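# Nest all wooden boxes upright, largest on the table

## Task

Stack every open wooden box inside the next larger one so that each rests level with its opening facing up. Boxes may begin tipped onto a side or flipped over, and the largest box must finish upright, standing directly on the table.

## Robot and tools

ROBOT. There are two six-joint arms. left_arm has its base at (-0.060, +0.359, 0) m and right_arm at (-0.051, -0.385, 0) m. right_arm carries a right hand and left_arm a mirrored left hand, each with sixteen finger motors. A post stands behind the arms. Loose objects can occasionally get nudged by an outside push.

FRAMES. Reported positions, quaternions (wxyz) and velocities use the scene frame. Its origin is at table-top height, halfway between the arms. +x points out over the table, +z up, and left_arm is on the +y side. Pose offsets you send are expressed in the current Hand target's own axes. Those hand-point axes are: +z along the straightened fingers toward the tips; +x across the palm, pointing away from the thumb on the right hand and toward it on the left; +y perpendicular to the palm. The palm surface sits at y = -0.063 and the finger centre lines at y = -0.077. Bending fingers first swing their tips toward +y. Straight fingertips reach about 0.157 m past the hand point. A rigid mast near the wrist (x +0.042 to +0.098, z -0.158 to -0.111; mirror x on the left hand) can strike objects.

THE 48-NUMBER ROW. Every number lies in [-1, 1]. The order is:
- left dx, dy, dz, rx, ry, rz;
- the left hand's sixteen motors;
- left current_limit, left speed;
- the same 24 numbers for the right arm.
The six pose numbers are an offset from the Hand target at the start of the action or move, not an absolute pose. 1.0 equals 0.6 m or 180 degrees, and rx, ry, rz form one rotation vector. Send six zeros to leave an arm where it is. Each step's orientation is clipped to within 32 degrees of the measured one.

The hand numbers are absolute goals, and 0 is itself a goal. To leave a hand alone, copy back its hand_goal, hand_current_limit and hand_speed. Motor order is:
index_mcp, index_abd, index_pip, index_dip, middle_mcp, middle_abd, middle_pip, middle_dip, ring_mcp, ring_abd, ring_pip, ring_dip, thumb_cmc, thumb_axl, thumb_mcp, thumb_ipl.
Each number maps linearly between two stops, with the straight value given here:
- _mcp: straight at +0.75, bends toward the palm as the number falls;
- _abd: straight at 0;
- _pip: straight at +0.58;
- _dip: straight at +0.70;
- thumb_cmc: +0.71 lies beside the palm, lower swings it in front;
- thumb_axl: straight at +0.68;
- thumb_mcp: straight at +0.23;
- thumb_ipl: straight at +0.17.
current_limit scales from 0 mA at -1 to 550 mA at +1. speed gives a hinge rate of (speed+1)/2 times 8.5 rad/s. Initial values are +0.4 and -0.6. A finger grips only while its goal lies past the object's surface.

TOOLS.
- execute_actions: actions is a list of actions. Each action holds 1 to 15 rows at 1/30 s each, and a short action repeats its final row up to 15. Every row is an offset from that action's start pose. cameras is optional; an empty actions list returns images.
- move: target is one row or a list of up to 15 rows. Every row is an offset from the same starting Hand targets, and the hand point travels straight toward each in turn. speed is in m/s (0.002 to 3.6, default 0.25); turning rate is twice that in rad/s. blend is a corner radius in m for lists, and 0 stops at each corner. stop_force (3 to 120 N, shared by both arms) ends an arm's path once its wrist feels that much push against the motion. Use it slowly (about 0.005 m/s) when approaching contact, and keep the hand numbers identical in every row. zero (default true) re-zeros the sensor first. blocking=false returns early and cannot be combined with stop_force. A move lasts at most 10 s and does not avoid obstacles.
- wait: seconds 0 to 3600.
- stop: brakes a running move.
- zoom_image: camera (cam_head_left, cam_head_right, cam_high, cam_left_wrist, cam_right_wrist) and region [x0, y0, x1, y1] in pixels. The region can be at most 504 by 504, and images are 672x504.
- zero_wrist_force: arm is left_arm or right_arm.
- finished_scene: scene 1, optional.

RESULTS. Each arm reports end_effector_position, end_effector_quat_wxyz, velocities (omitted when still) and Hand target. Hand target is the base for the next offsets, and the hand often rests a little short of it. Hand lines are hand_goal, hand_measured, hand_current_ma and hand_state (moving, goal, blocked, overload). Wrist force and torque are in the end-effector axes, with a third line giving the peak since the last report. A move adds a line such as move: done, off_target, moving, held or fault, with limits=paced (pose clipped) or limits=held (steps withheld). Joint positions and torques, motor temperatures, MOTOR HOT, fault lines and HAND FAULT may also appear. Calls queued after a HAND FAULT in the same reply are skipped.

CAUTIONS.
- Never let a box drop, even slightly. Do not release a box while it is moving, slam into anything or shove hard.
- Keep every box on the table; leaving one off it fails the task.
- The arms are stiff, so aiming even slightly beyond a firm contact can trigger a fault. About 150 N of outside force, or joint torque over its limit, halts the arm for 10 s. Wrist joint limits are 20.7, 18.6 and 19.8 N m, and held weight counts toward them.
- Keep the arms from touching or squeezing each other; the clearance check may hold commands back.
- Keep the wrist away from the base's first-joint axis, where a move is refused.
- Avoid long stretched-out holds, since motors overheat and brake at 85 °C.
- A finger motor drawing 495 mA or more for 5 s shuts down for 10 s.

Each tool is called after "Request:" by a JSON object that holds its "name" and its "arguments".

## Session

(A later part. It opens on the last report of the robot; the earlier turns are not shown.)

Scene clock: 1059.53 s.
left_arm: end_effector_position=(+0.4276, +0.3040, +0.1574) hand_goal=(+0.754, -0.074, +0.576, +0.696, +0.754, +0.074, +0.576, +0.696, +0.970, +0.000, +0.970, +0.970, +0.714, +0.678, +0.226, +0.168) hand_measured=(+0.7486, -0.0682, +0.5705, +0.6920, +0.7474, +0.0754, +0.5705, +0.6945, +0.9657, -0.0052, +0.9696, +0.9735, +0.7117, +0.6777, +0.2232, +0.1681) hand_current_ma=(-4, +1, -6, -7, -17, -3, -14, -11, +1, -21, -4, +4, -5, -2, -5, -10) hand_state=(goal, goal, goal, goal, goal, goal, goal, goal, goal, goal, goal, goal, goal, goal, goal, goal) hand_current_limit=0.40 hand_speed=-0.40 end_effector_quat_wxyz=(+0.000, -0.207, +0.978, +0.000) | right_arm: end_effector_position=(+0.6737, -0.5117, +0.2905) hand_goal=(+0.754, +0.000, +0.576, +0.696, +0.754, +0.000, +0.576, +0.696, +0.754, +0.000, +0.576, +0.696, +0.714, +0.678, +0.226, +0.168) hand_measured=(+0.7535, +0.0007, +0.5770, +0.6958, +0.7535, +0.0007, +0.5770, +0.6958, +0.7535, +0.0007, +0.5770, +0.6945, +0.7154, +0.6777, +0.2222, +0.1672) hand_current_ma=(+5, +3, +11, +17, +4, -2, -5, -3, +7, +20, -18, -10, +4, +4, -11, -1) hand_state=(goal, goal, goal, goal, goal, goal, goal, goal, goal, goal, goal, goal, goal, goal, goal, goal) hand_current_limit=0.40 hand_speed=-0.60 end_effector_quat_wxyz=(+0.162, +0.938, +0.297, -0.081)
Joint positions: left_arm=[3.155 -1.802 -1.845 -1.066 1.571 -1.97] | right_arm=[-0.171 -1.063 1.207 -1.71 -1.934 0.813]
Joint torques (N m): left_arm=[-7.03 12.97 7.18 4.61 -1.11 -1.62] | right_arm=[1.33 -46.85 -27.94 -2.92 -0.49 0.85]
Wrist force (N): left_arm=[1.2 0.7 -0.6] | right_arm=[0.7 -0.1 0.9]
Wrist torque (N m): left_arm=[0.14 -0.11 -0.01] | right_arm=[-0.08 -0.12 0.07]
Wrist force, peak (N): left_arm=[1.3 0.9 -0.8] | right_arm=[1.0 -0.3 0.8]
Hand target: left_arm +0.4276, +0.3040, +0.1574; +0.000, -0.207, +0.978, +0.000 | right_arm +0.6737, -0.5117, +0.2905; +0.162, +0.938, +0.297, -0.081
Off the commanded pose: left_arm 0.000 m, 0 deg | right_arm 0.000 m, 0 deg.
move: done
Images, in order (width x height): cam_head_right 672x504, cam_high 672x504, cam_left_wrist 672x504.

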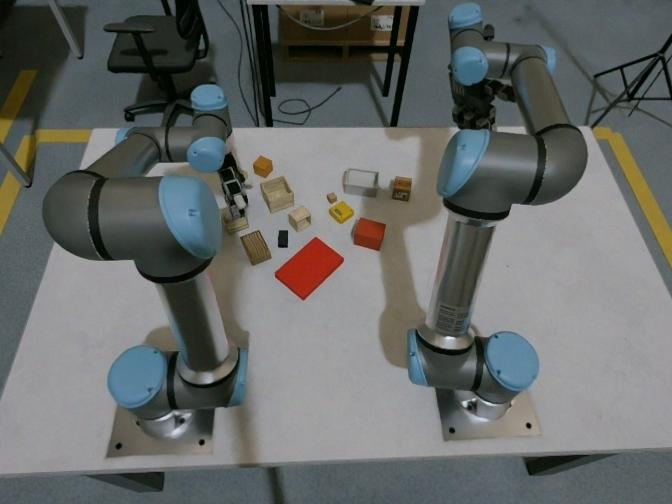

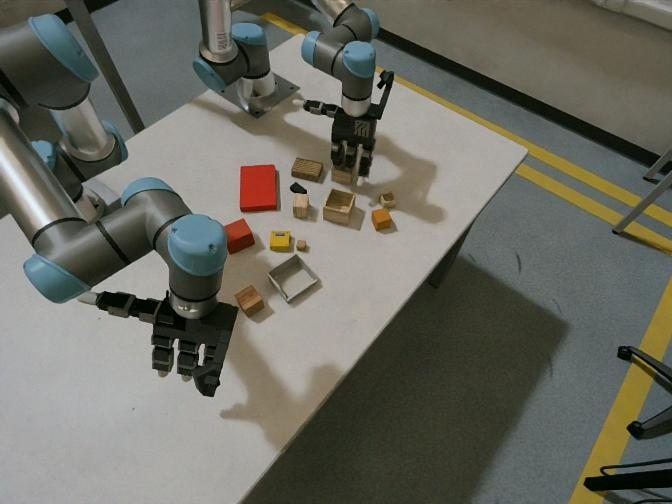

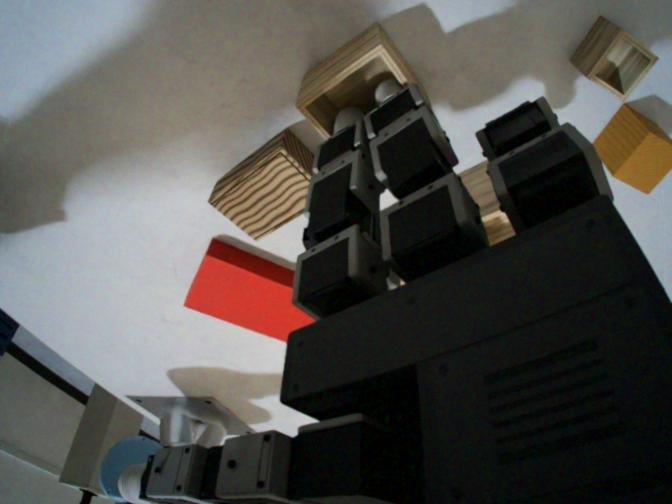

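Request:
{"name": "execute_actions", "arguments": {"actions": [[[0,0,0,0,0,0,0.75,0.04,0.58,0.70,0.75,-0.04,0.58,0.70,0.97,0,0.97,0.97,0.714,0.678,0.226,0.168,0.0,-0.96,0,0,0,0,0,0,0.754,0,0.576,0.696,0.754,0,0.576,0.696,0.754,0,0.576,0.696,0.714,0.678,0.226,0.168,0.4,-0.6]],[[0,0,0,0,0,0,0.75,0.04,0.58,0.70,0.75,-0.04,0.58,0.70,0.97,0,0.97,0.97,0.714,0.678,0.226,0.168,0.0,-0.96,0,0,0,0,0,0,0.754,0,0.576,0.696,0.754,0,0.576,0.696,0.754,0,0.576,0.696,0.714,0.678,0.226,0.168,0.4,-0.6]]], "cameras": ["cam_left_wrist","cam_high"]}}

Scene clock: 1094.37 s.
left_arm: end_effector_position=(+0.4276, +0.3040, +0.1574) hand_goal=(+0.750, +0.040, +0.580, +0.700, +0.750, -0.040, +0.580, +0.700, +0.970, +0.000, +0.970, +0.970, +0.714, +0.678, +0.226, +0.168) hand_measured=(+0.7486, -0.0609, +0.5744, +0.6971, +0.7474, +0.0607, +0.5757, +0.6958, +0.9669, -0.0052, +0.9696, +0.9735, +0.7117, +0.6777, +0.2242, +0.1681) hand_current_ma=(+1, -187, -5, -3, +0, +189, -27, -19, -9, -9, +1, +15, -5, -13, -6, -11) hand_state=(goal, blocked, goal, goal, goal, blocked, goal, goal, goal, goal, goal, goal, goal, goal, goal, goal) hand_current_limit=0.00 hand_speed=-0.96 end_effector_quat_wxyz=(+0.000, -0.207, +0.978, +0.000) | right_arm: end_effector_position=(+0.6737, -0.5117, +0.2905) hand_goal=(+0.754, +0.000, +0.576, +0.696, +0.754, +0.000, +0.576, +0.696, +0.754, +0.000, +0.576, +0.696, +0.714, +0.678, +0.226, +0.168) hand_measured=(+0.7523, +0.0007, +0.5770, +0.6958, +0.7535, +0.0007, +0.5757, +0.6958, +0.7535, -0.0008, +0.5757, +0.6958, +0.7142, +0.6777, +0.2222, +0.1672) hand_current_ma=(-14, +7, +9, +16, +3, -14, +8, -12, -1, +3, -4, +8, -2, +8, -17, +7) hand_state=(goal, goal, goal, goal, goal, goal, goal, goal, goal, goal, goal, goal, goal, goal, goal, goal) hand_current_limit=0.40 hand_speed=-0.60 end_effector_quat_wxyz=(+0.162, +0.938, +0.297, -0.081)
Joint positions: left_arm=[3.155 -1.802 -1.845 -1.066 1.571 -1.97] | right_arm=[-0.171 -1.063 1.207 -1.71 -1.934 0.813]
Joint torques (N m): left_arm=[-7.1 14.68 6.24 3.8 1.14 -1.55] | right_arm=[0.43 -46.75 -27.4 -3.11 -0.43 0.86]
Wrist force (N): left_arm=[0.6 0.6 0.2] | right_arm=[0.6 0.0 0.6]
Wrist torque (N m): left_arm=[0.08 -0.09 -0.04] | right_arm=[-0.03 -0.09 0.06]
Wrist force, peak (N): left_arm=[1.4 0.7 -0.6] | right_arm=[0.9 0.2 1.0]
Hand target: left_arm +0.4276, +0.3040, +0.1574; +0.000, -0.207, +0.978, +0.000 | right_arm +0.6737, -0.5117, +0.2905; +0.162, +0.938, +0.297, -0.081
Off the commanded pose: left_arm 0.000 m, 0 deg | right_arm 0.000 m, 0 deg.
Images, in order (width x height): cam_high 672x504, cam_left_wrist 672x504.

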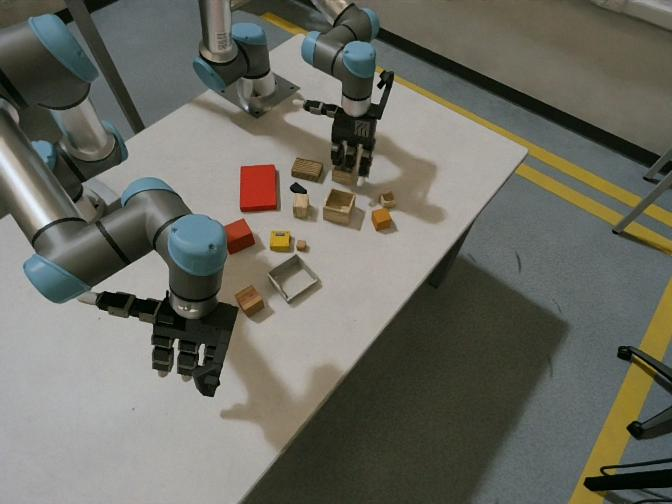

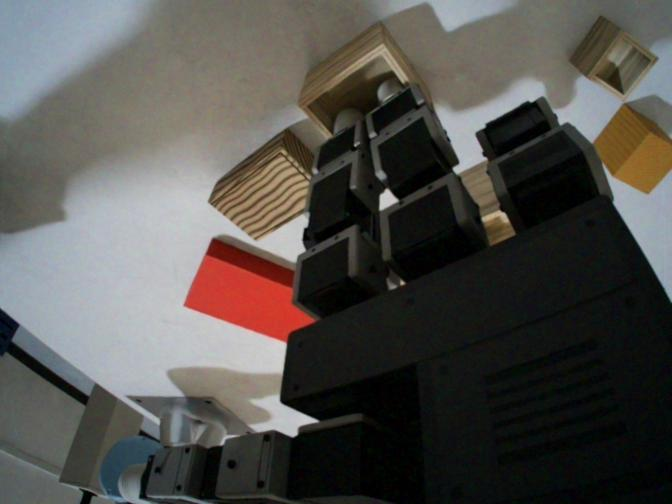

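Request:
{"name": "move", "arguments": {"target": [[0,0,-0.001,0,0,0,0.75,0.08,0.58,0.70,0.75,-0.08,0.58,0.70,0.97,0,0.97,0.97,0.714,0.678,0.226,0.168,0.0,-0.96,0,0,0,0,0,0,0.754,0,0.576,0.696,0.754,0,0.576,0.696,0.754,0,0.576,0.696,0.714,0.678,0.226,0.168,0.4,-0.6],[0,0,-0.033,0,0,0,0.75,0.08,0.58,0.70,0.75,-0.08,0.58,0.70,0.97,0,0.97,0.97,0.714,0.678,0.226,0.168,0.0,-0.96,0,0,0,0,0,0,0.754,0,0.576,0.696,0.754,0,0.576,0.696,0.754,0,0.576,0.696,0.714,0.678,0.226,0.168,0.4,-0.6]], "speed": 0.02, "cameras": ["cam_left_wrist","cam_high","cam_head_left"]}}

Scene clock: 1133.10 s.
left_arm: end_effector_position=(+0.4276, +0.3039, +0.1771) hand_goal=(+0.750, +0.080, +0.580, +0.700, +0.750, -0.080, +0.580, +0.700, +0.970, +0.000, +0.970, +0.970, +0.714, +0.678, +0.226, +0.168) hand_measured=(+0.7486, -0.0594, +0.5757, +0.6971, +0.7474, +0.0564, +0.5757, +0.6958, +0.9669, -0.0052, +0.9696, +0.9735, +0.7117, +0.6767, +0.2232, +0.1672) hand_current_ma=(+6, -284, -9, -12, +5, +273, -20, -15, -5, -12, -7, +6, -12, -4, +2, +1) hand_state=(goal, blocked, goal, goal, goal, blocked, goal, goal, goal, goal, goal, goal, goal, goal, goal, goal) hand_current_limit=0.00 hand_speed=-0.96 end_effector_quat_wxyz=(+0.000, -0.207, +0.978, +0.000) | right_arm: end_effector_position=(+0.6737, -0.5117, +0.2905) hand_goal=(+0.754, +0.000, +0.576, +0.696, +0.754, +0.000, +0.576, +0.696, +0.754, +0.000, +0.576, +0.696, +0.714, +0.678, +0.226, +0.168) hand_measured=(+0.7535, -0.0008, +0.5770, +0.6958, +0.7535, +0.0007, +0.5770, +0.6958, +0.7535, -0.0008, +0.5770, +0.6971, +0.7142, +0.6777, +0.2222, +0.1672) hand_current_ma=(+9, -1, -14, +2, -7, +5, +15, -9, +7, -1, -18, +21, +13, +7, -14, +10) hand_state=(goal, goal, goal, goal, goal, goal, goal, goal, goal, goal, goal, goal, goal, goal, goal, goal) hand_current_limit=0.40 hand_speed=-0.60 end_effector_quat_wxyz=(+0.162, +0.938, +0.297, -0.081)
Joint positions: left_arm=[3.155 -1.779 -1.816 -1.117 1.571 -1.97] | right_arm=[-0.171 -1.063 1.207 -1.71 -1.934 0.813]
Joint torques (N m): left_arm=[-6.72 50.22 39.07 0.87 1.88 -1.75] | right_arm=[-1.4 -47.1 -28.44 -2.9 -0.34 1.02]
Wrist force (N): left_arm=[0.8 0.5 0.3] | right_arm=[0.7 0.2 0.9]
Wrist torque (N m): left_arm=[0.05 -0.11 -0.04] | right_arm=[-0.03 -0.10 0.08]
Wrist force, peak (N): left_arm=[0.1 0.8 -1.3] | right_arm=[1.0 0.0 1.0]
Hand target: left_arm +0.4276, +0.3039, +0.1772; +0.000, -0.207, +0.978, +0.000 | right_arm +0.6737, -0.5117, +0.2905; +0.162, +0.938, +0.297, -0.081
Off the commanded pose: left_arm 0.000 m, 0 deg | right_arm 0.000 m, 0 deg.
move: done
Images, in order (width x height): cam_head_left 672x504, cam_high 672x504, cam_left_wrist 672x504.

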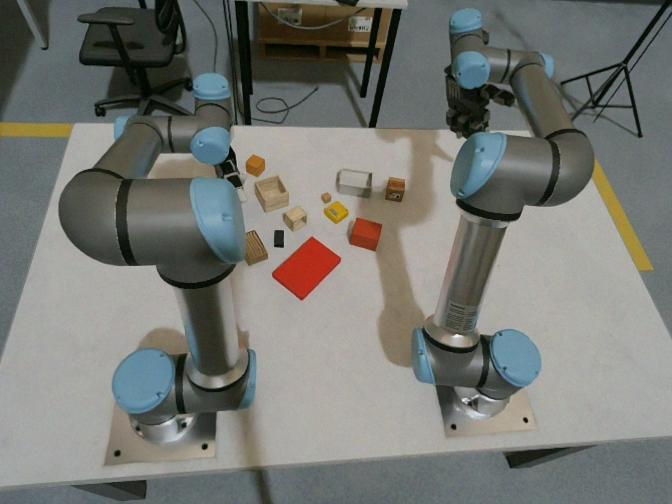

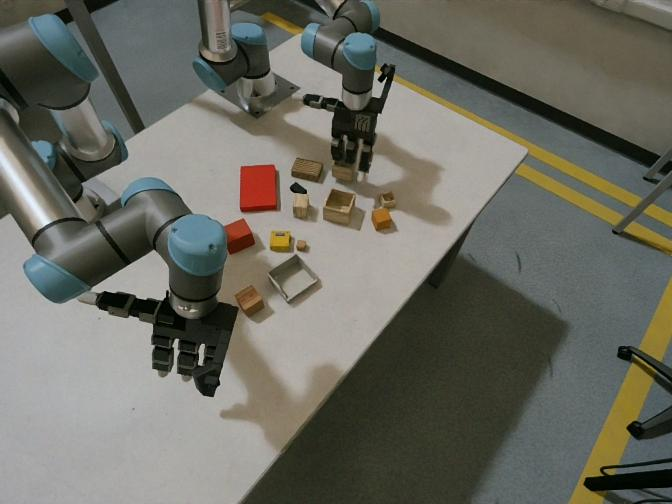

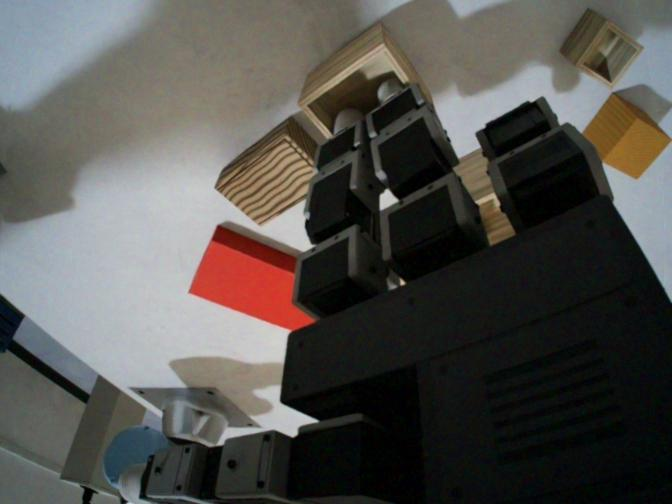

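Request:
{"name": "move", "arguments": {"target": [0,0,-0.105,0,0,0,0.75,0.08,0.58,0.70,0.75,-0.08,0.58,0.70,0.97,0,0.97,0.97,0.714,0.678,0.226,0.168,0.0,-0.96,0,0,0,0,0,0,0.754,0,0.576,0.696,0.754,0,0.576,0.696,0.754,0,0.576,0.696,0.714,0.678,0.226,0.168,0.4,-0.6], "speed": 0.05, "cameras": ["cam_left_wrist","cam_high","cam_head_right"]}}

Request:
{"name": "zoom_image", "arguments": {"camera": "cam_high", "region": [280, 110, 420, 250]}}

Request:
{"name": "zoom_image", "arguments": {"camera": "cam_left_wrist", "region": [200, 0, 672, 354]}}

Request:
{"name": "zoom_image", "arguments": {"camera": "cam_head_right", "region": [180, 120, 340, 260]}}

Scene clock: 1143.30 s.
left_arm: end_effector_position=(+0.4276, +0.3039, +0.2401) hand_goal=(+0.750, +0.080, +0.580, +0.700, +0.750, -0.080, +0.580, +0.700, +0.970, +0.000, +0.970, +0.970, +0.714, +0.678, +0.226, +0.168) hand_measured=(+0.7474, -0.0594, +0.5744, +0.6958, +0.7474, +0.0578, +0.5770, +0.6958, +0.9669, -0.0066, +0.9696, +0.9735, +0.7117, +0.6777, +0.2232, +0.1681) hand_current_ma=(+0, -279, -7, -7, -6, +271, -13, -18, -4, -23, -6, +7, -11, -8, +1, -5) hand_state=(goal, blocked, goal, goal, goal, blocked, goal, goal, goal, goal, goal, goal, goal, goal, goal, goal) hand_current_limit=0.00 hand_speed=-0.96 end_effector_quat_wxyz=(+0.000, -0.207, +0.978, +0.000) | right_arm: end_effector_position=(+0.6737, -0.5117, +0.2905) hand_goal=(+0.754, +0.000, +0.576, +0.696, +0.754, +0.000, +0.576, +0.696, +0.754, +0.000, +0.576, +0.696, +0.714, +0.678, +0.226, +0.168) hand_measured=(+0.7523, +0.0007, +0.5770, +0.6958, +0.7523, -0.0008, +0.5757, +0.6958, +0.7523, -0.0008, +0.5770, +0.6958, +0.7142, +0.6777, +0.2222, +0.1681) hand_current_ma=(+9, +5, +6, +8, +0, -5, +8, +3, +10, +16, -20, +2, +0, +10, -7, +4) hand_state=(goal, goal, goal, goal, goal, goal, goal, goal, goal, goal, goal, goal, goal, goal, goal, goal) hand_current_limit=0.40 hand_speed=-0.60 end_effector_quat_wxyz=(+0.162, +0.938, +0.297, -0.081)
Joint positions: left_arm=[3.155 -1.724 -1.71 -1.278 1.571 -1.97] | right_arm=[-0.171 -1.063 1.207 -1.71 -1.934 0.813]
Joint torques (N m): left_arm=[-7.84 49.96 41.12 0.57 1.68 -1.89] | right_arm=[0.3 -46.35 -26.41 -3.08 -0.2 0.9]
Wrist force (N): left_arm=[0.4 0.4 -0.1] | right_arm=[0.7 0.1 0.9]
Wrist torque (N m): left_arm=[0.06 -0.06 -0.09] | right_arm=[-0.05 -0.11 0.06]
Wrist force, peak (N): left_arm=[0.6 1.1 0.0] | right_arm=[1.1 -0.2 1.1]
Hand target: left_arm +0.4276, +0.3039, +0.2402; +0.000, -0.207, +0.978, +0.000 | right_arm +0.6737, -0.5117, +0.2905; +0.162, +0.938, +0.297, -0.081
Off the commanded pose: left_arm 0.000 m, 0 deg | right_arm 0.000 m, 0 deg.
move: done
Images, in order (width x height): cam_head_right 672x504, cam_high 672x504, cam_left_wrist 672x504.

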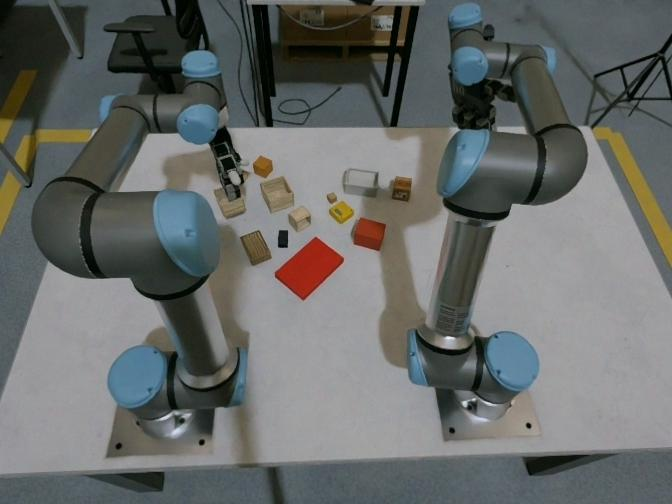

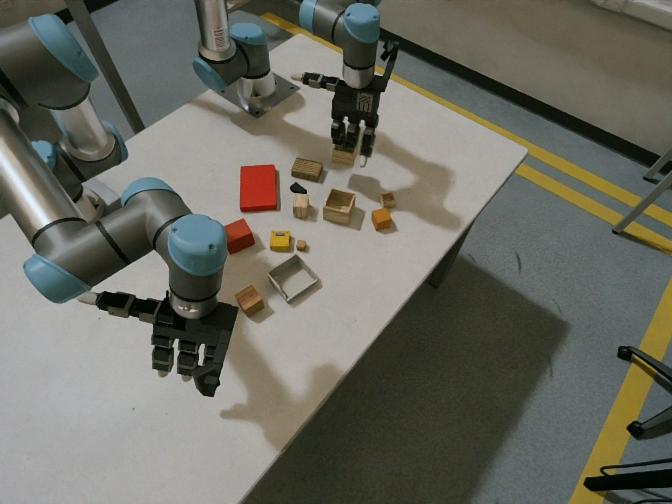

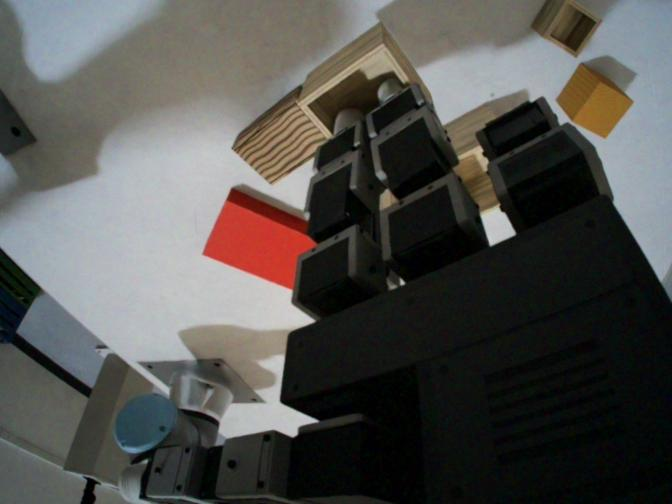

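Scaled by 3.600.

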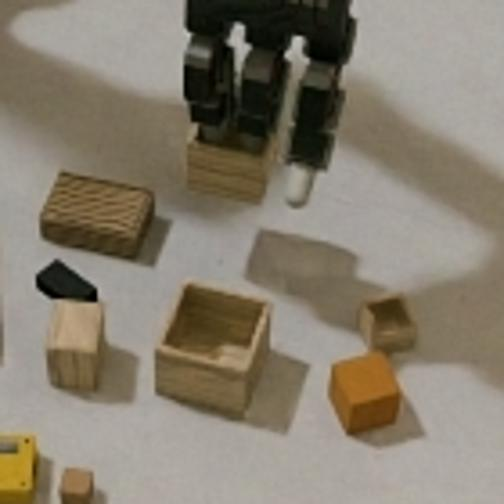

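Scaled by 1.068 from the camera's image (finer frame: 960x720).

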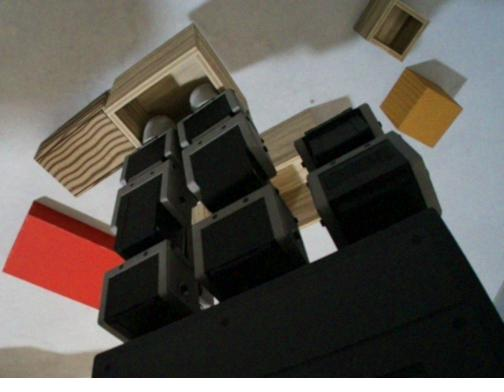

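Scaled by 3.150.

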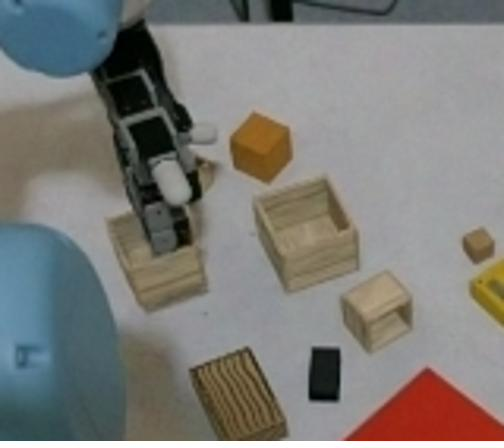

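Request:
{"name": "move", "arguments": {"target": [-0.0383,-0.2294,0,0,0,0,0.75,0.08,0.58,0.70,0.75,-0.08,0.58,0.70,0.97,0,0.97,0.97,0.714,0.678,0.226,0.168,0.0,-0.96,0,0,0,0,0,0,0.754,0,0.576,0.696,0.754,0,0.576,0.696,0.754,0,0.576,0.696,0.714,0.678,0.226,0.168,0.4,-0.6], "speed": 0.08, "cameras": ["cam_left_wrist","cam_high","cam_head_right","cam_head_left"]}}

Request:
{"name": "zoom_image", "arguments": {"camera": "cam_high", "region": [300, 150, 400, 250]}}

Request:
{"name": "zoom_image", "arguments": {"camera": "cam_left_wrist", "region": [200, 0, 500, 225]}}

Request:
{"name": "zoom_image", "arguments": {"camera": "cam_head_right", "region": [230, 130, 330, 230]}}

Request:
{"name": "zoom_image", "arguments": {"camera": "cam_head_left", "region": [220, 130, 320, 230]}}

Scene clock: 1162.03 s.
left_arm: end_effector_position=(+0.5045, +0.1875, +0.2401) hand_goal=(+0.750, +0.080, +0.580, +0.700, +0.750, -0.080, +0.580, +0.700, +0.970, +0.000, +0.970, +0.970, +0.714, +0.678, +0.226, +0.168) hand_measured=(+0.7474, -0.0594, +0.5757, +0.7009, +0.7462, +0.0578, +0.5757, +0.7022, +0.9669, -0.0037, +0.9696, +0.9748, +0.7154, +0.6777, +0.2232, +0.1672) hand_current_ma=(+2, -286, -5, +7, +0, +270, -13, -12, +6, -14, +5, +4, -5, -3, -12, -7) hand_state=(goal, blocked, goal, goal, goal, blocked, goal, goal, goal, goal, goal, goal, goal, goal, goal, goal) hand_current_limit=0.00 hand_speed=-0.96 end_effector_quat_wxyz=(+0.000, -0.207, +0.978, +0.000) | right_arm: end_effector_position=(+0.6737, -0.5117, +0.2905) hand_goal=(+0.754, +0.000, +0.576, +0.696, +0.754, +0.000, +0.576, +0.696, +0.754, +0.000, +0.576, +0.696, +0.714, +0.678, +0.226, +0.168) hand_measured=(+0.7535, +0.0007, +0.5757, +0.6958, +0.7535, -0.0008, +0.5770, +0.6958, +0.7535, +0.0007, +0.5770, +0.6958, +0.7142, +0.6777, +0.2222, +0.1681) hand_current_ma=(+7, +6, -12, +10, +3, -9, -1, -13, +1, +22, +15, -11, +15, +18, -2, +2) hand_state=(goal, goal, goal, goal, goal, goal, goal, goal, goal, goal, goal, goal, goal, goal, goal, goal) hand_current_limit=0.40 hand_speed=-0.60 end_effector_quat_wxyz=(+0.162, +0.938, +0.297, -0.081)
Joint positions: left_arm=[2.969 -1.977 -1.38 -1.356 1.571 -2.156] | right_arm=[-0.171 -1.063 1.207 -1.71 -1.934 0.813]
Joint torques (N m): left_arm=[-9.41 21.88 42.26 0.92 2.19 -1.97] | right_arm=[-1.25 -47.28 -27.58 -2.91 -0.26 0.72]
Wrist force (N): left_arm=[0.5 0.6 0.0] | right_arm=[0.8 0.0 0.7]
Wrist torque (N m): left_arm=[0.09 -0.07 0.04] | right_arm=[-0.05 -0.12 0.08]
Wrist force, peak (N): left_arm=[-0.3 2.2 -1.0] | right_arm=[0.6 -0.1 1.2]
Hand target: left_arm +0.5045, +0.1874, +0.2401; +0.000, -0.207, +0.978, +0.000 | right_arm +0.6737, -0.5117, +0.2905; +0.162, +0.938, +0.297, -0.081
Off the commanded pose: left_arm 0.000 m, 0 deg | right_arm 0.000 m, 0 deg.
move: done
Images, in order (width x height): cam_head_left 672x504, cam_head_right 672x504, cam_high 672x504, cam_left_wrist 672x504.

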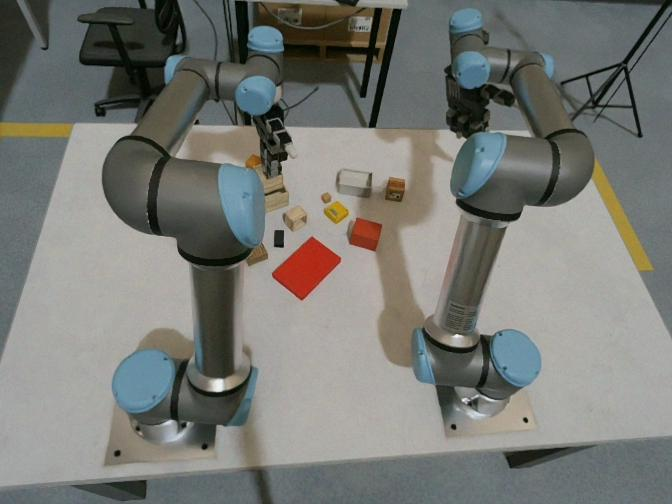

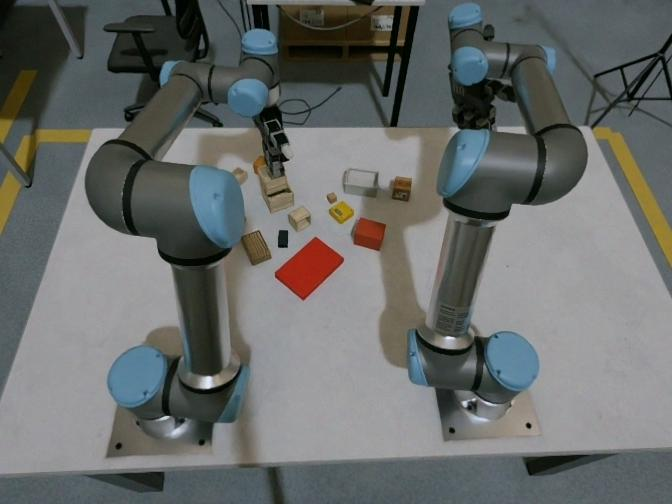

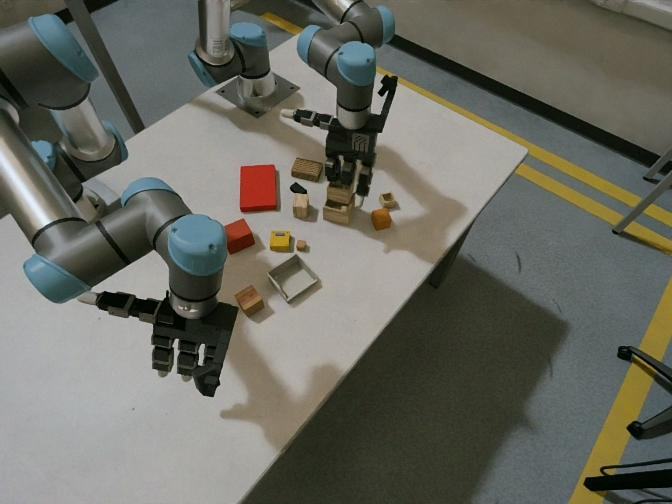

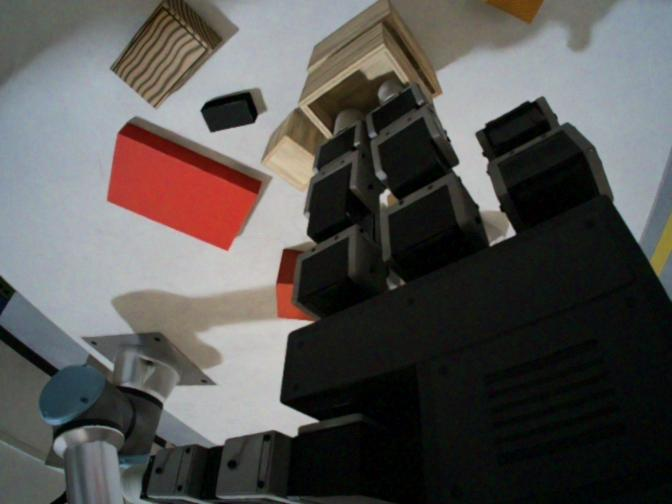

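Scaled by 5.040.

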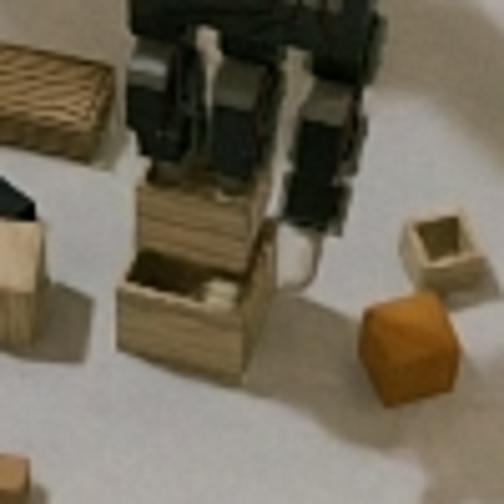

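Scaled by 1.680 from the camera's image (finer frame: 960x720).

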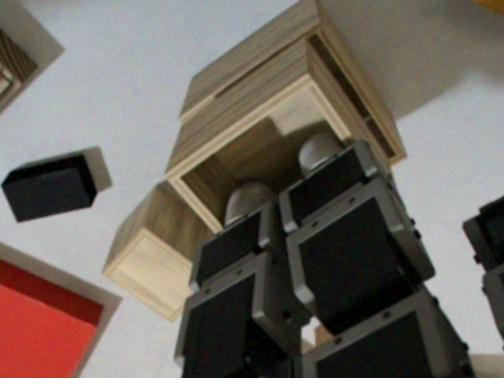

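Scaled by 5.040.

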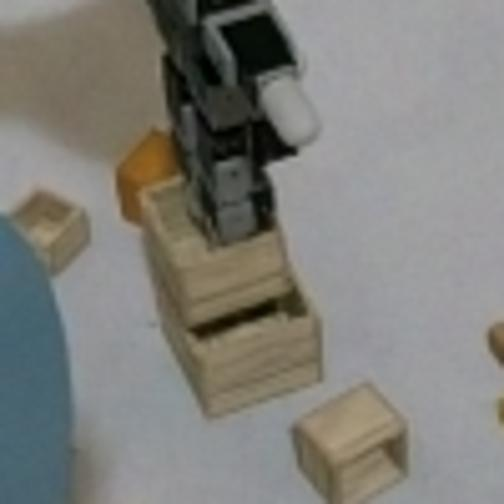

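Scaled by 5.040.

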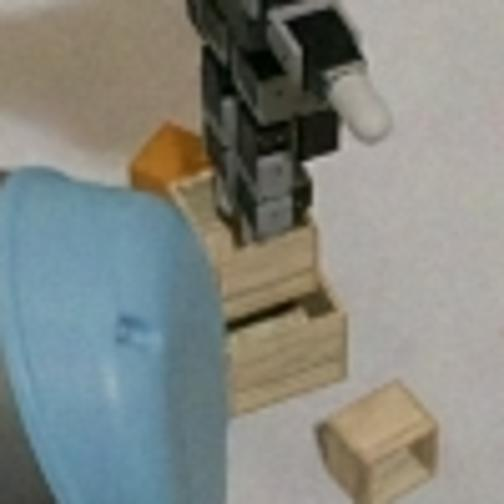

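Request:
{"name": "zoom_image", "arguments": {"camera": "cam_high", "region": [315, 178, 365, 228]}}

Request:
{"name": "zoom_image", "arguments": {"camera": "cam_head_right", "region": [252, 160, 302, 215]}}

Request:
{"name": "zoom_image", "arguments": {"camera": "cam_left_wrist", "region": [290, 0, 450, 140]}}

Scaled by 10.080.

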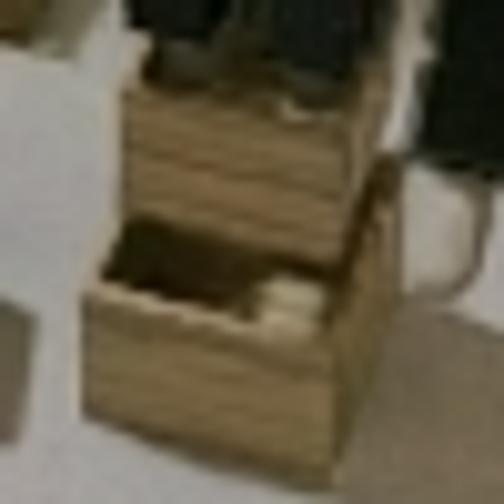

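Scaled by 9.164.

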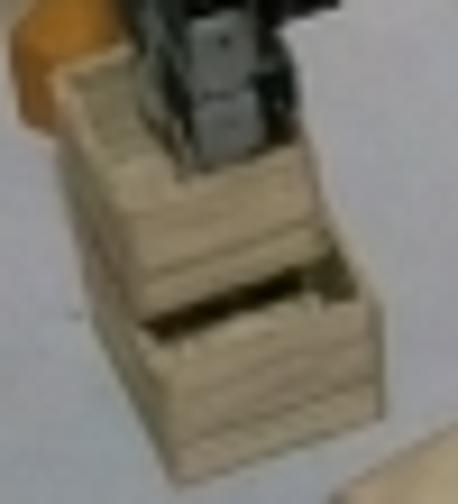

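Scaled by 3.150 from the camera's image (finer frame: 960x720).

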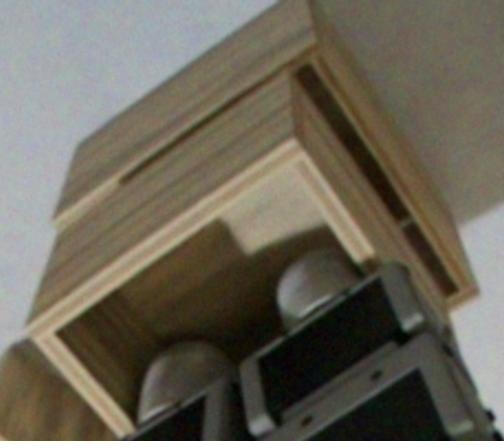

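Request:
{"name": "move", "arguments": {"target": [0.0035,-0.015,0.013,0,0,0,0.75,0.08,0.58,0.70,0.75,-0.08,0.58,0.70,0.97,0,0.97,0.97,0.714,0.678,0.226,0.168,0.0,-0.96,0,0,0,0,0,0,0.754,0,0.576,0.696,0.754,0,0.576,0.696,0.754,0,0.576,0.696,0.714,0.678,0.226,0.168,0.4,-0.6], "speed": 0.03, "cameras": ["cam_left_wrist","cam_high","cam_head_right"]}}

Request:
{"name": "zoom_image", "arguments": {"camera": "cam_high", "region": [315, 178, 365, 228]}}

Request:
{"name": "zoom_image", "arguments": {"camera": "cam_head_right", "region": [252, 160, 302, 215]}}

Request:
{"name": "zoom_image", "arguments": {"camera": "cam_left_wrist", "region": [290, 0, 450, 140]}}

Scene clock: 1214.00 s.
left_arm: end_effector_position=(+0.5062, +0.1784, +0.2324) hand_goal=(+0.750, +0.080, +0.580, +0.700, +0.750, -0.080, +0.580, +0.700, +0.970, +0.000, +0.970, +0.970, +0.714, +0.678, +0.226, +0.168) hand_measured=(+0.7486, -0.0594, +0.5757, +0.7022, +0.7474, +0.0578, +0.5757, +0.7009, +0.9669, -0.0037, +0.9696, +0.9735, +0.7154, +0.6767, +0.2232, +0.1681) hand_current_ma=(+1, -275, -6, -6, +4, +275, -20, -12, -7, -7, +0, +8, +0, -7, -14, -6) hand_state=(goal, blocked, goal, goal, goal, blocked, goal, goal, goal, goal, goal, goal, goal, goal, goal, goal) hand_current_limit=0.00 hand_speed=-0.96 end_effector_quat_wxyz=(+0.000, -0.207, +0.978, +0.000) | right_arm: end_effector_position=(+0.6737, -0.5117, +0.2905) hand_goal=(+0.754, +0.000, +0.576, +0.696, +0.754, +0.000, +0.576, +0.696, +0.754, +0.000, +0.576, +0.696, +0.714, +0.678, +0.226, +0.168) hand_measured=(+0.7535, -0.0008, +0.5770, +0.6958, +0.7535, +0.0007, +0.5757, +0.6958, +0.7535, +0.0007, +0.5770, +0.6945, +0.7154, +0.6777, +0.2222, +0.1681) hand_current_ma=(+2, -6, -9, +26, +1, -11, +6, +3, +0, +5, +2, -1, +15, +9, -5, +1) hand_state=(goal, goal, goal, goal, goal, goal, goal, goal, goal, goal, goal, goal, goal, goal, goal, goal) hand_current_limit=0.40 hand_speed=-0.60 end_effector_quat_wxyz=(+0.162, +0.938, +0.297, -0.081)
Joint positions: left_arm=[2.956 -1.992 -1.377 -1.343 1.571 -2.169] | right_arm=[-0.171 -1.063 1.207 -1.71 -1.934 0.813]
Joint torques (N m): left_arm=[-9.17 22.08 40.63 4.69 1.45 -2.09] | right_arm=[-0.65 -45.73 -28.36 -3.03 -0.25 0.64]
Wrist force (N): left_arm=[0.3 0.7 0.5] | right_arm=[0.8 0.0 0.7]
Wrist torque (N m): left_arm=[0.07 -0.03 0.02] | right_arm=[-0.04 -0.12 0.08]
Wrist force, peak (N): left_arm=[0.5 1.1 0.5] | right_arm=[0.9 0.0 0.9]
Hand target: left_arm +0.5062, +0.1784, +0.2323; +0.000, -0.207, +0.978, +0.000 | right_arm +0.6737, -0.5117, +0.2905; +0.162, +0.938, +0.297, -0.081
Off the commanded pose: left_arm 0.000 m, 0 deg | right_arm 0.000 m, 0 deg.
move: done
Images, in order (width x height): cam_head_right 672x504, cam_high 672x504, cam_left_wrist 672x504.

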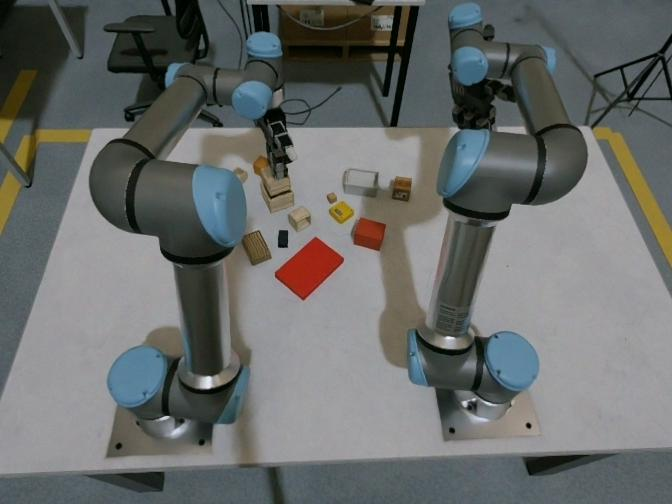

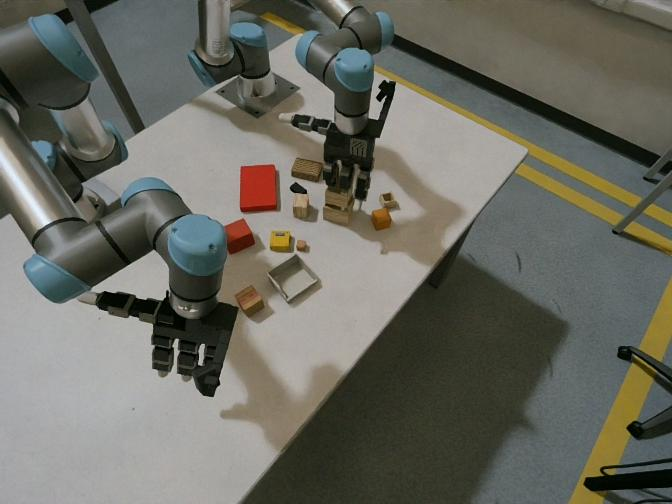

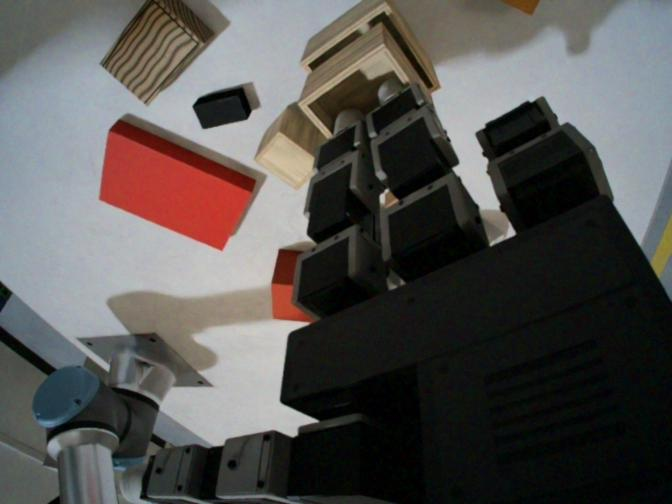

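Scaled by 10.080.

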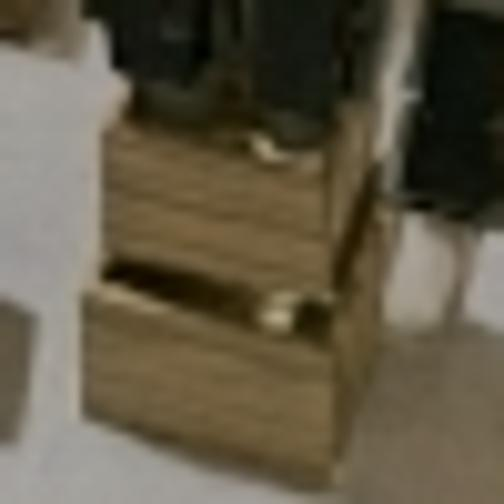

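Scaled by 9.164.

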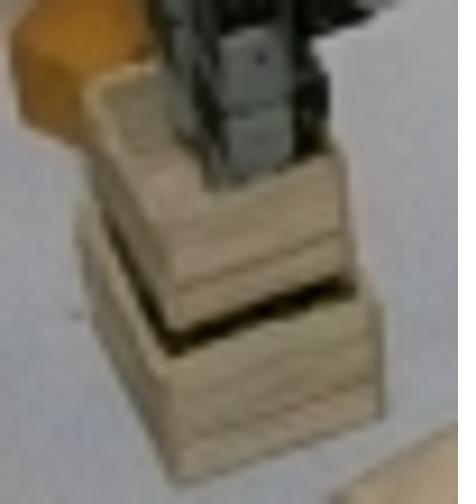

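Scaled by 3.150 from the camera's image (finer frame: 960x720).

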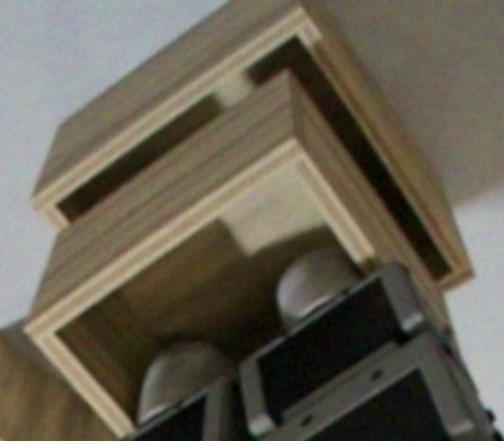

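Request:
{"name": "move", "arguments": {"target": [-0.0025,-0.0042,0,0,0,0,0.75,0.08,0.58,0.70,0.75,-0.08,0.58,0.70,0.97,0,0.97,0.97,0.714,0.678,0.226,0.168,0.0,-0.96,0,0,0,0,0,0,0.754,0,0.576,0.696,0.754,0,0.576,0.696,0.754,0,0.576,0.696,0.714,0.678,0.226,0.168,0.4,-0.6], "speed": 0.02, "cameras": []}}

Request:
{"name": "move", "arguments": {"target": [0,0,0.025,0,0,0,0.75,0.08,0.58,0.70,0.75,-0.08,0.58,0.70,0.97,0,0.97,0.97,0.714,0.678,0.226,0.168,0.0,-0.96,0,0,0,0,0,0,0.754,0,0.576,0.696,0.754,0,0.576,0.696,0.754,0,0.576,0.696,0.714,0.678,0.226,0.168,0.4,-0.6], "speed": 0.01, "stop_force": 3, "cameras": ["cam_left_wrist","cam_high","cam_head_right"]}}

Request:
{"name": "zoom_image", "arguments": {"camera": "cam_left_wrist", "region": [290, 0, 450, 140]}}

Request:
{"name": "zoom_image", "arguments": {"camera": "cam_head_right", "region": [252, 160, 302, 215]}}

Scene clock: 1254.73 s.
left_arm: end_effector_position=(+0.5086, +0.1767, +0.2323) hand_goal=(+0.750, +0.080, +0.580, +0.700, +0.750, -0.080, +0.580, +0.700, +0.970, +0.000, +0.970, +0.970, +0.714, +0.678, +0.226, +0.168) hand_measured=(+0.7486, -0.0579, +0.5757, +0.7022, +0.7474, +0.0564, +0.5757, +0.7022, +0.9669, -0.0037, +0.9696, +0.9735, +0.7167, +0.6767, +0.2232, +0.1681) hand_current_ma=(-3, -279, -13, +3, -5, +279, -15, -17, -6, -7, -7, +10, +3, -10, -2, -6) hand_state=(goal, blocked, goal, goal, goal, blocked, goal, goal, goal, goal, goal, goal, goal, goal, goal, goal) hand_current_limit=0.00 hand_speed=-0.96 end_effector_quat_wxyz=(+0.000, -0.207, +0.978, +0.000) | right_arm: end_effector_position=(+0.6737, -0.5117, +0.2905) hand_goal=(+0.754, +0.000, +0.576, +0.696, +0.754, +0.000, +0.576, +0.696, +0.754, +0.000, +0.576, +0.696, +0.714, +0.678, +0.226, +0.168) hand_measured=(+0.7535, +0.0007, +0.5770, +0.6971, +0.7535, +0.0007, +0.5770, +0.6958, +0.7535, +0.0007, +0.5770, +0.6958, +0.7142, +0.6777, +0.2222, +0.1672) hand_current_ma=(+6, +7, +15, +15, +1, -12, +16, +8, +12, +20, -5, -1, -2, +15, -15, +2) hand_state=(goal, goal, goal, goal, goal, goal, goal, goal, goal, goal, goal, goal, goal, goal, goal, goal) hand_current_limit=0.40 hand_speed=-0.60 end_effector_quat_wxyz=(+0.162, +0.938, +0.297, -0.081)
Joint positions: left_arm=[2.954 -1.999 -1.367 -1.346 1.571 -2.171] | right_arm=[-0.171 -1.063 1.207 -1.71 -1.934 0.813]
Joint torques (N m): left_arm=[-9.92 23.13 43.93 0.68 2.02 -1.84] | right_arm=[-0.33 -45.37 -29.36 -3.04 -0.17 0.95]
Wrist force (N): left_arm=[0.3 0.5 0.2] | right_arm=[0.8 -0.1 0.6]
Wrist torque (N m): left_arm=[0.07 -0.04 0.02] | right_arm=[-0.04 -0.12 0.08]
Wrist force, peak (N): left_arm=[0.4 1.1 0.4] | right_arm=[1.0 -0.2 0.8]
Hand target: left_arm +0.5086, +0.1767, +0.2323; +0.000, -0.207, +0.978, +0.000 | right_arm +0.6737, -0.5117, +0.2905; +0.162, +0.938, +0.297, -0.081
Off the commanded pose: left_arm 0.000 m, 0 deg | right_arm 0.000 m, 0 deg.
move: done

Scene clock: 1257.07 s.
left_arm: end_effector_position=(+0.5086, +0.1767, +0.2173) hand_goal=(+0.750, +0.080, +0.580, +0.700, +0.750, -0.080, +0.580, +0.700, +0.970, +0.000, +0.970, +0.970, +0.714, +0.678, +0.226, +0.168) hand_measured=(+0.7486, -0.0594, +0.5757, +0.7009, +0.7462, +0.0593, +0.5770, +0.7022, +0.9669, -0.0037, +0.9696, +0.9735, +0.7167, +0.6777, +0.2232, +0.1672) hand_current_ma=(-1, -296, -9, +0, -7, +274, -24, -3, +0, -4, +0, +6, -7, -4, -2, -3) hand_state=(goal, blocked, goal, goal, goal, blocked, goal, goal, goal, goal, goal, goal, goal, goal, goal, goal) hand_current_limit=0.00 hand_speed=-0.96 end_effector_quat_wxyz=(+0.000, -0.207, +0.978, +0.000) | right_arm: end_effector_position=(+0.6737, -0.5117, +0.2905) hand_goal=(+0.754, +0.000, +0.576, +0.696, +0.754, +0.000, +0.576, +0.696, +0.754, +0.000, +0.576, +0.696, +0.714, +0.678, +0.226, +0.168) hand_measured=(+0.7535, +0.0007, +0.5770, +0.6971, +0.7535, +0.0007, +0.5770, +0.6958, +0.7547, +0.0007, +0.5770, +0.6958, +0.7142, +0.6767, +0.2222, +0.1681) hand_current_ma=(+8, -10, -1, +4, +6, +0, +2, -15, -3, +8, +0, +5, +13, -1, +1, -7) hand_state=(goal, goal, goal, goal, goal, goal, goal, goal, goal, goal, goal, goal, goal, goal, goal, goal) hand_current_limit=0.40 hand_speed=-0.60 end_effector_quat_wxyz=(+0.162, +0.938, +0.297, -0.081)
Joint positions: left_arm=[2.954 -2.008 -1.394 -1.31 1.571 -2.171] | right_arm=[-0.171 -1.063 1.207 -1.71 -1.934 0.813]
Joint torques (N m): left_arm=[-3.21 21.25 7.18 4.69 2.28 -0.71] | right_arm=[-0.23 -46.09 -27.3 -3.1 -0.28 0.77]
Wrist force (N): left_arm=[0.2 1.1 0.0] | right_arm=[0.5 0.0 0.8]
Wrist torque (N m): left_arm=[0.15 -0.02 0.01] | right_arm=[-0.04 -0.07 0.06]
Wrist force, peak (N): left_arm=[0.7 1.2 -0.1] | right_arm=[1.0 0.0 0.9]
Hand target: left_arm +0.5086, +0.1767, +0.2173; +0.000, -0.207, +0.978, +0.000 | right_arm +0.6737, -0.5117, +0.2905; +0.162, +0.938, +0.297, -0.081
Off the commanded pose: left_arm 0.000 m, 0 deg | right_arm 0.000 m, 0 deg.
move: done
Images, in order (width x height): cam_head_right 672x504, cam_high 672x504, cam_left_wrist 672x504.

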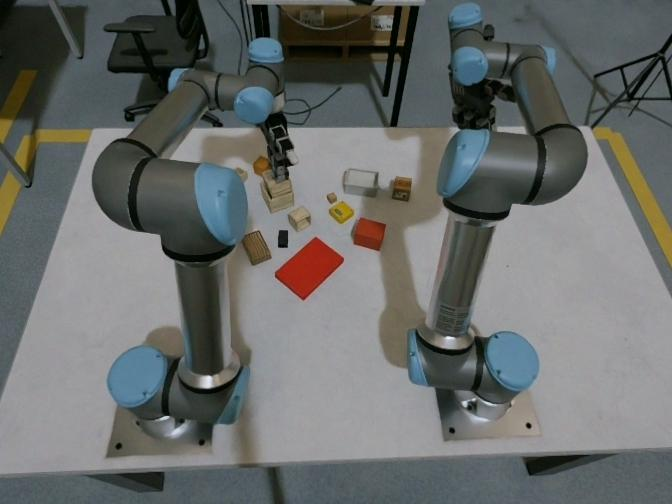

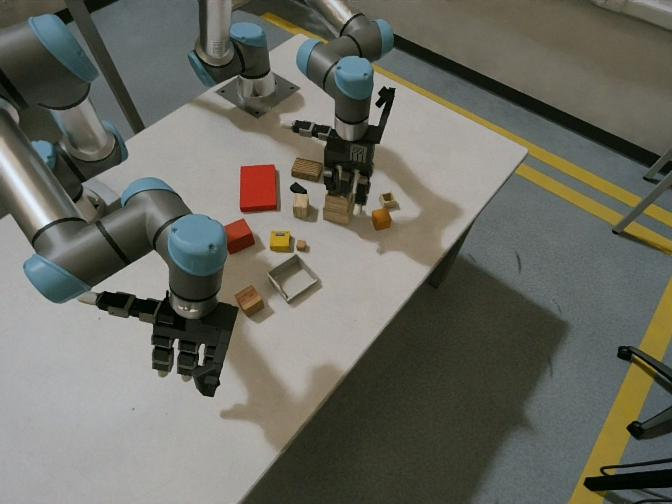

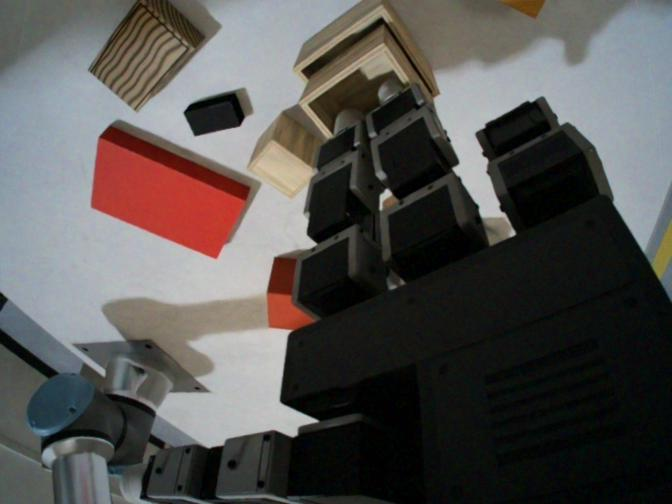

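Scaled by 3.150 from the camera's image (finer frame: 960x720).

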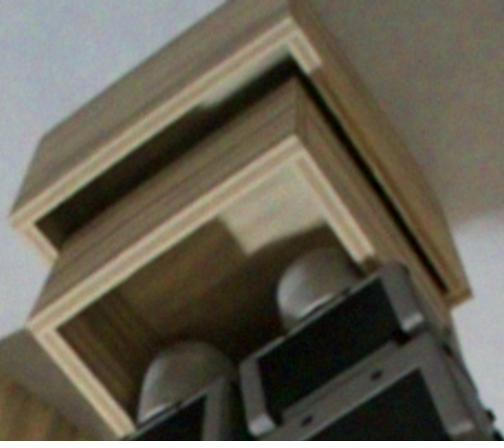

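Scaled by 9.164.

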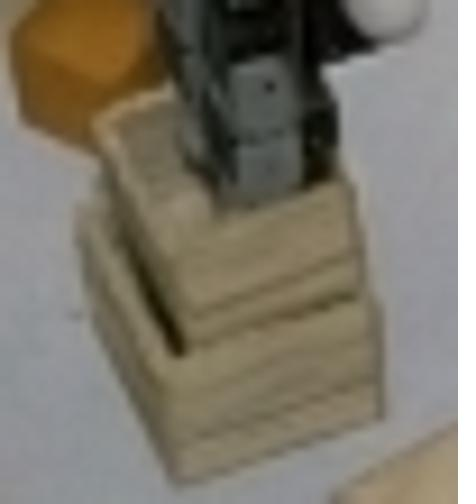

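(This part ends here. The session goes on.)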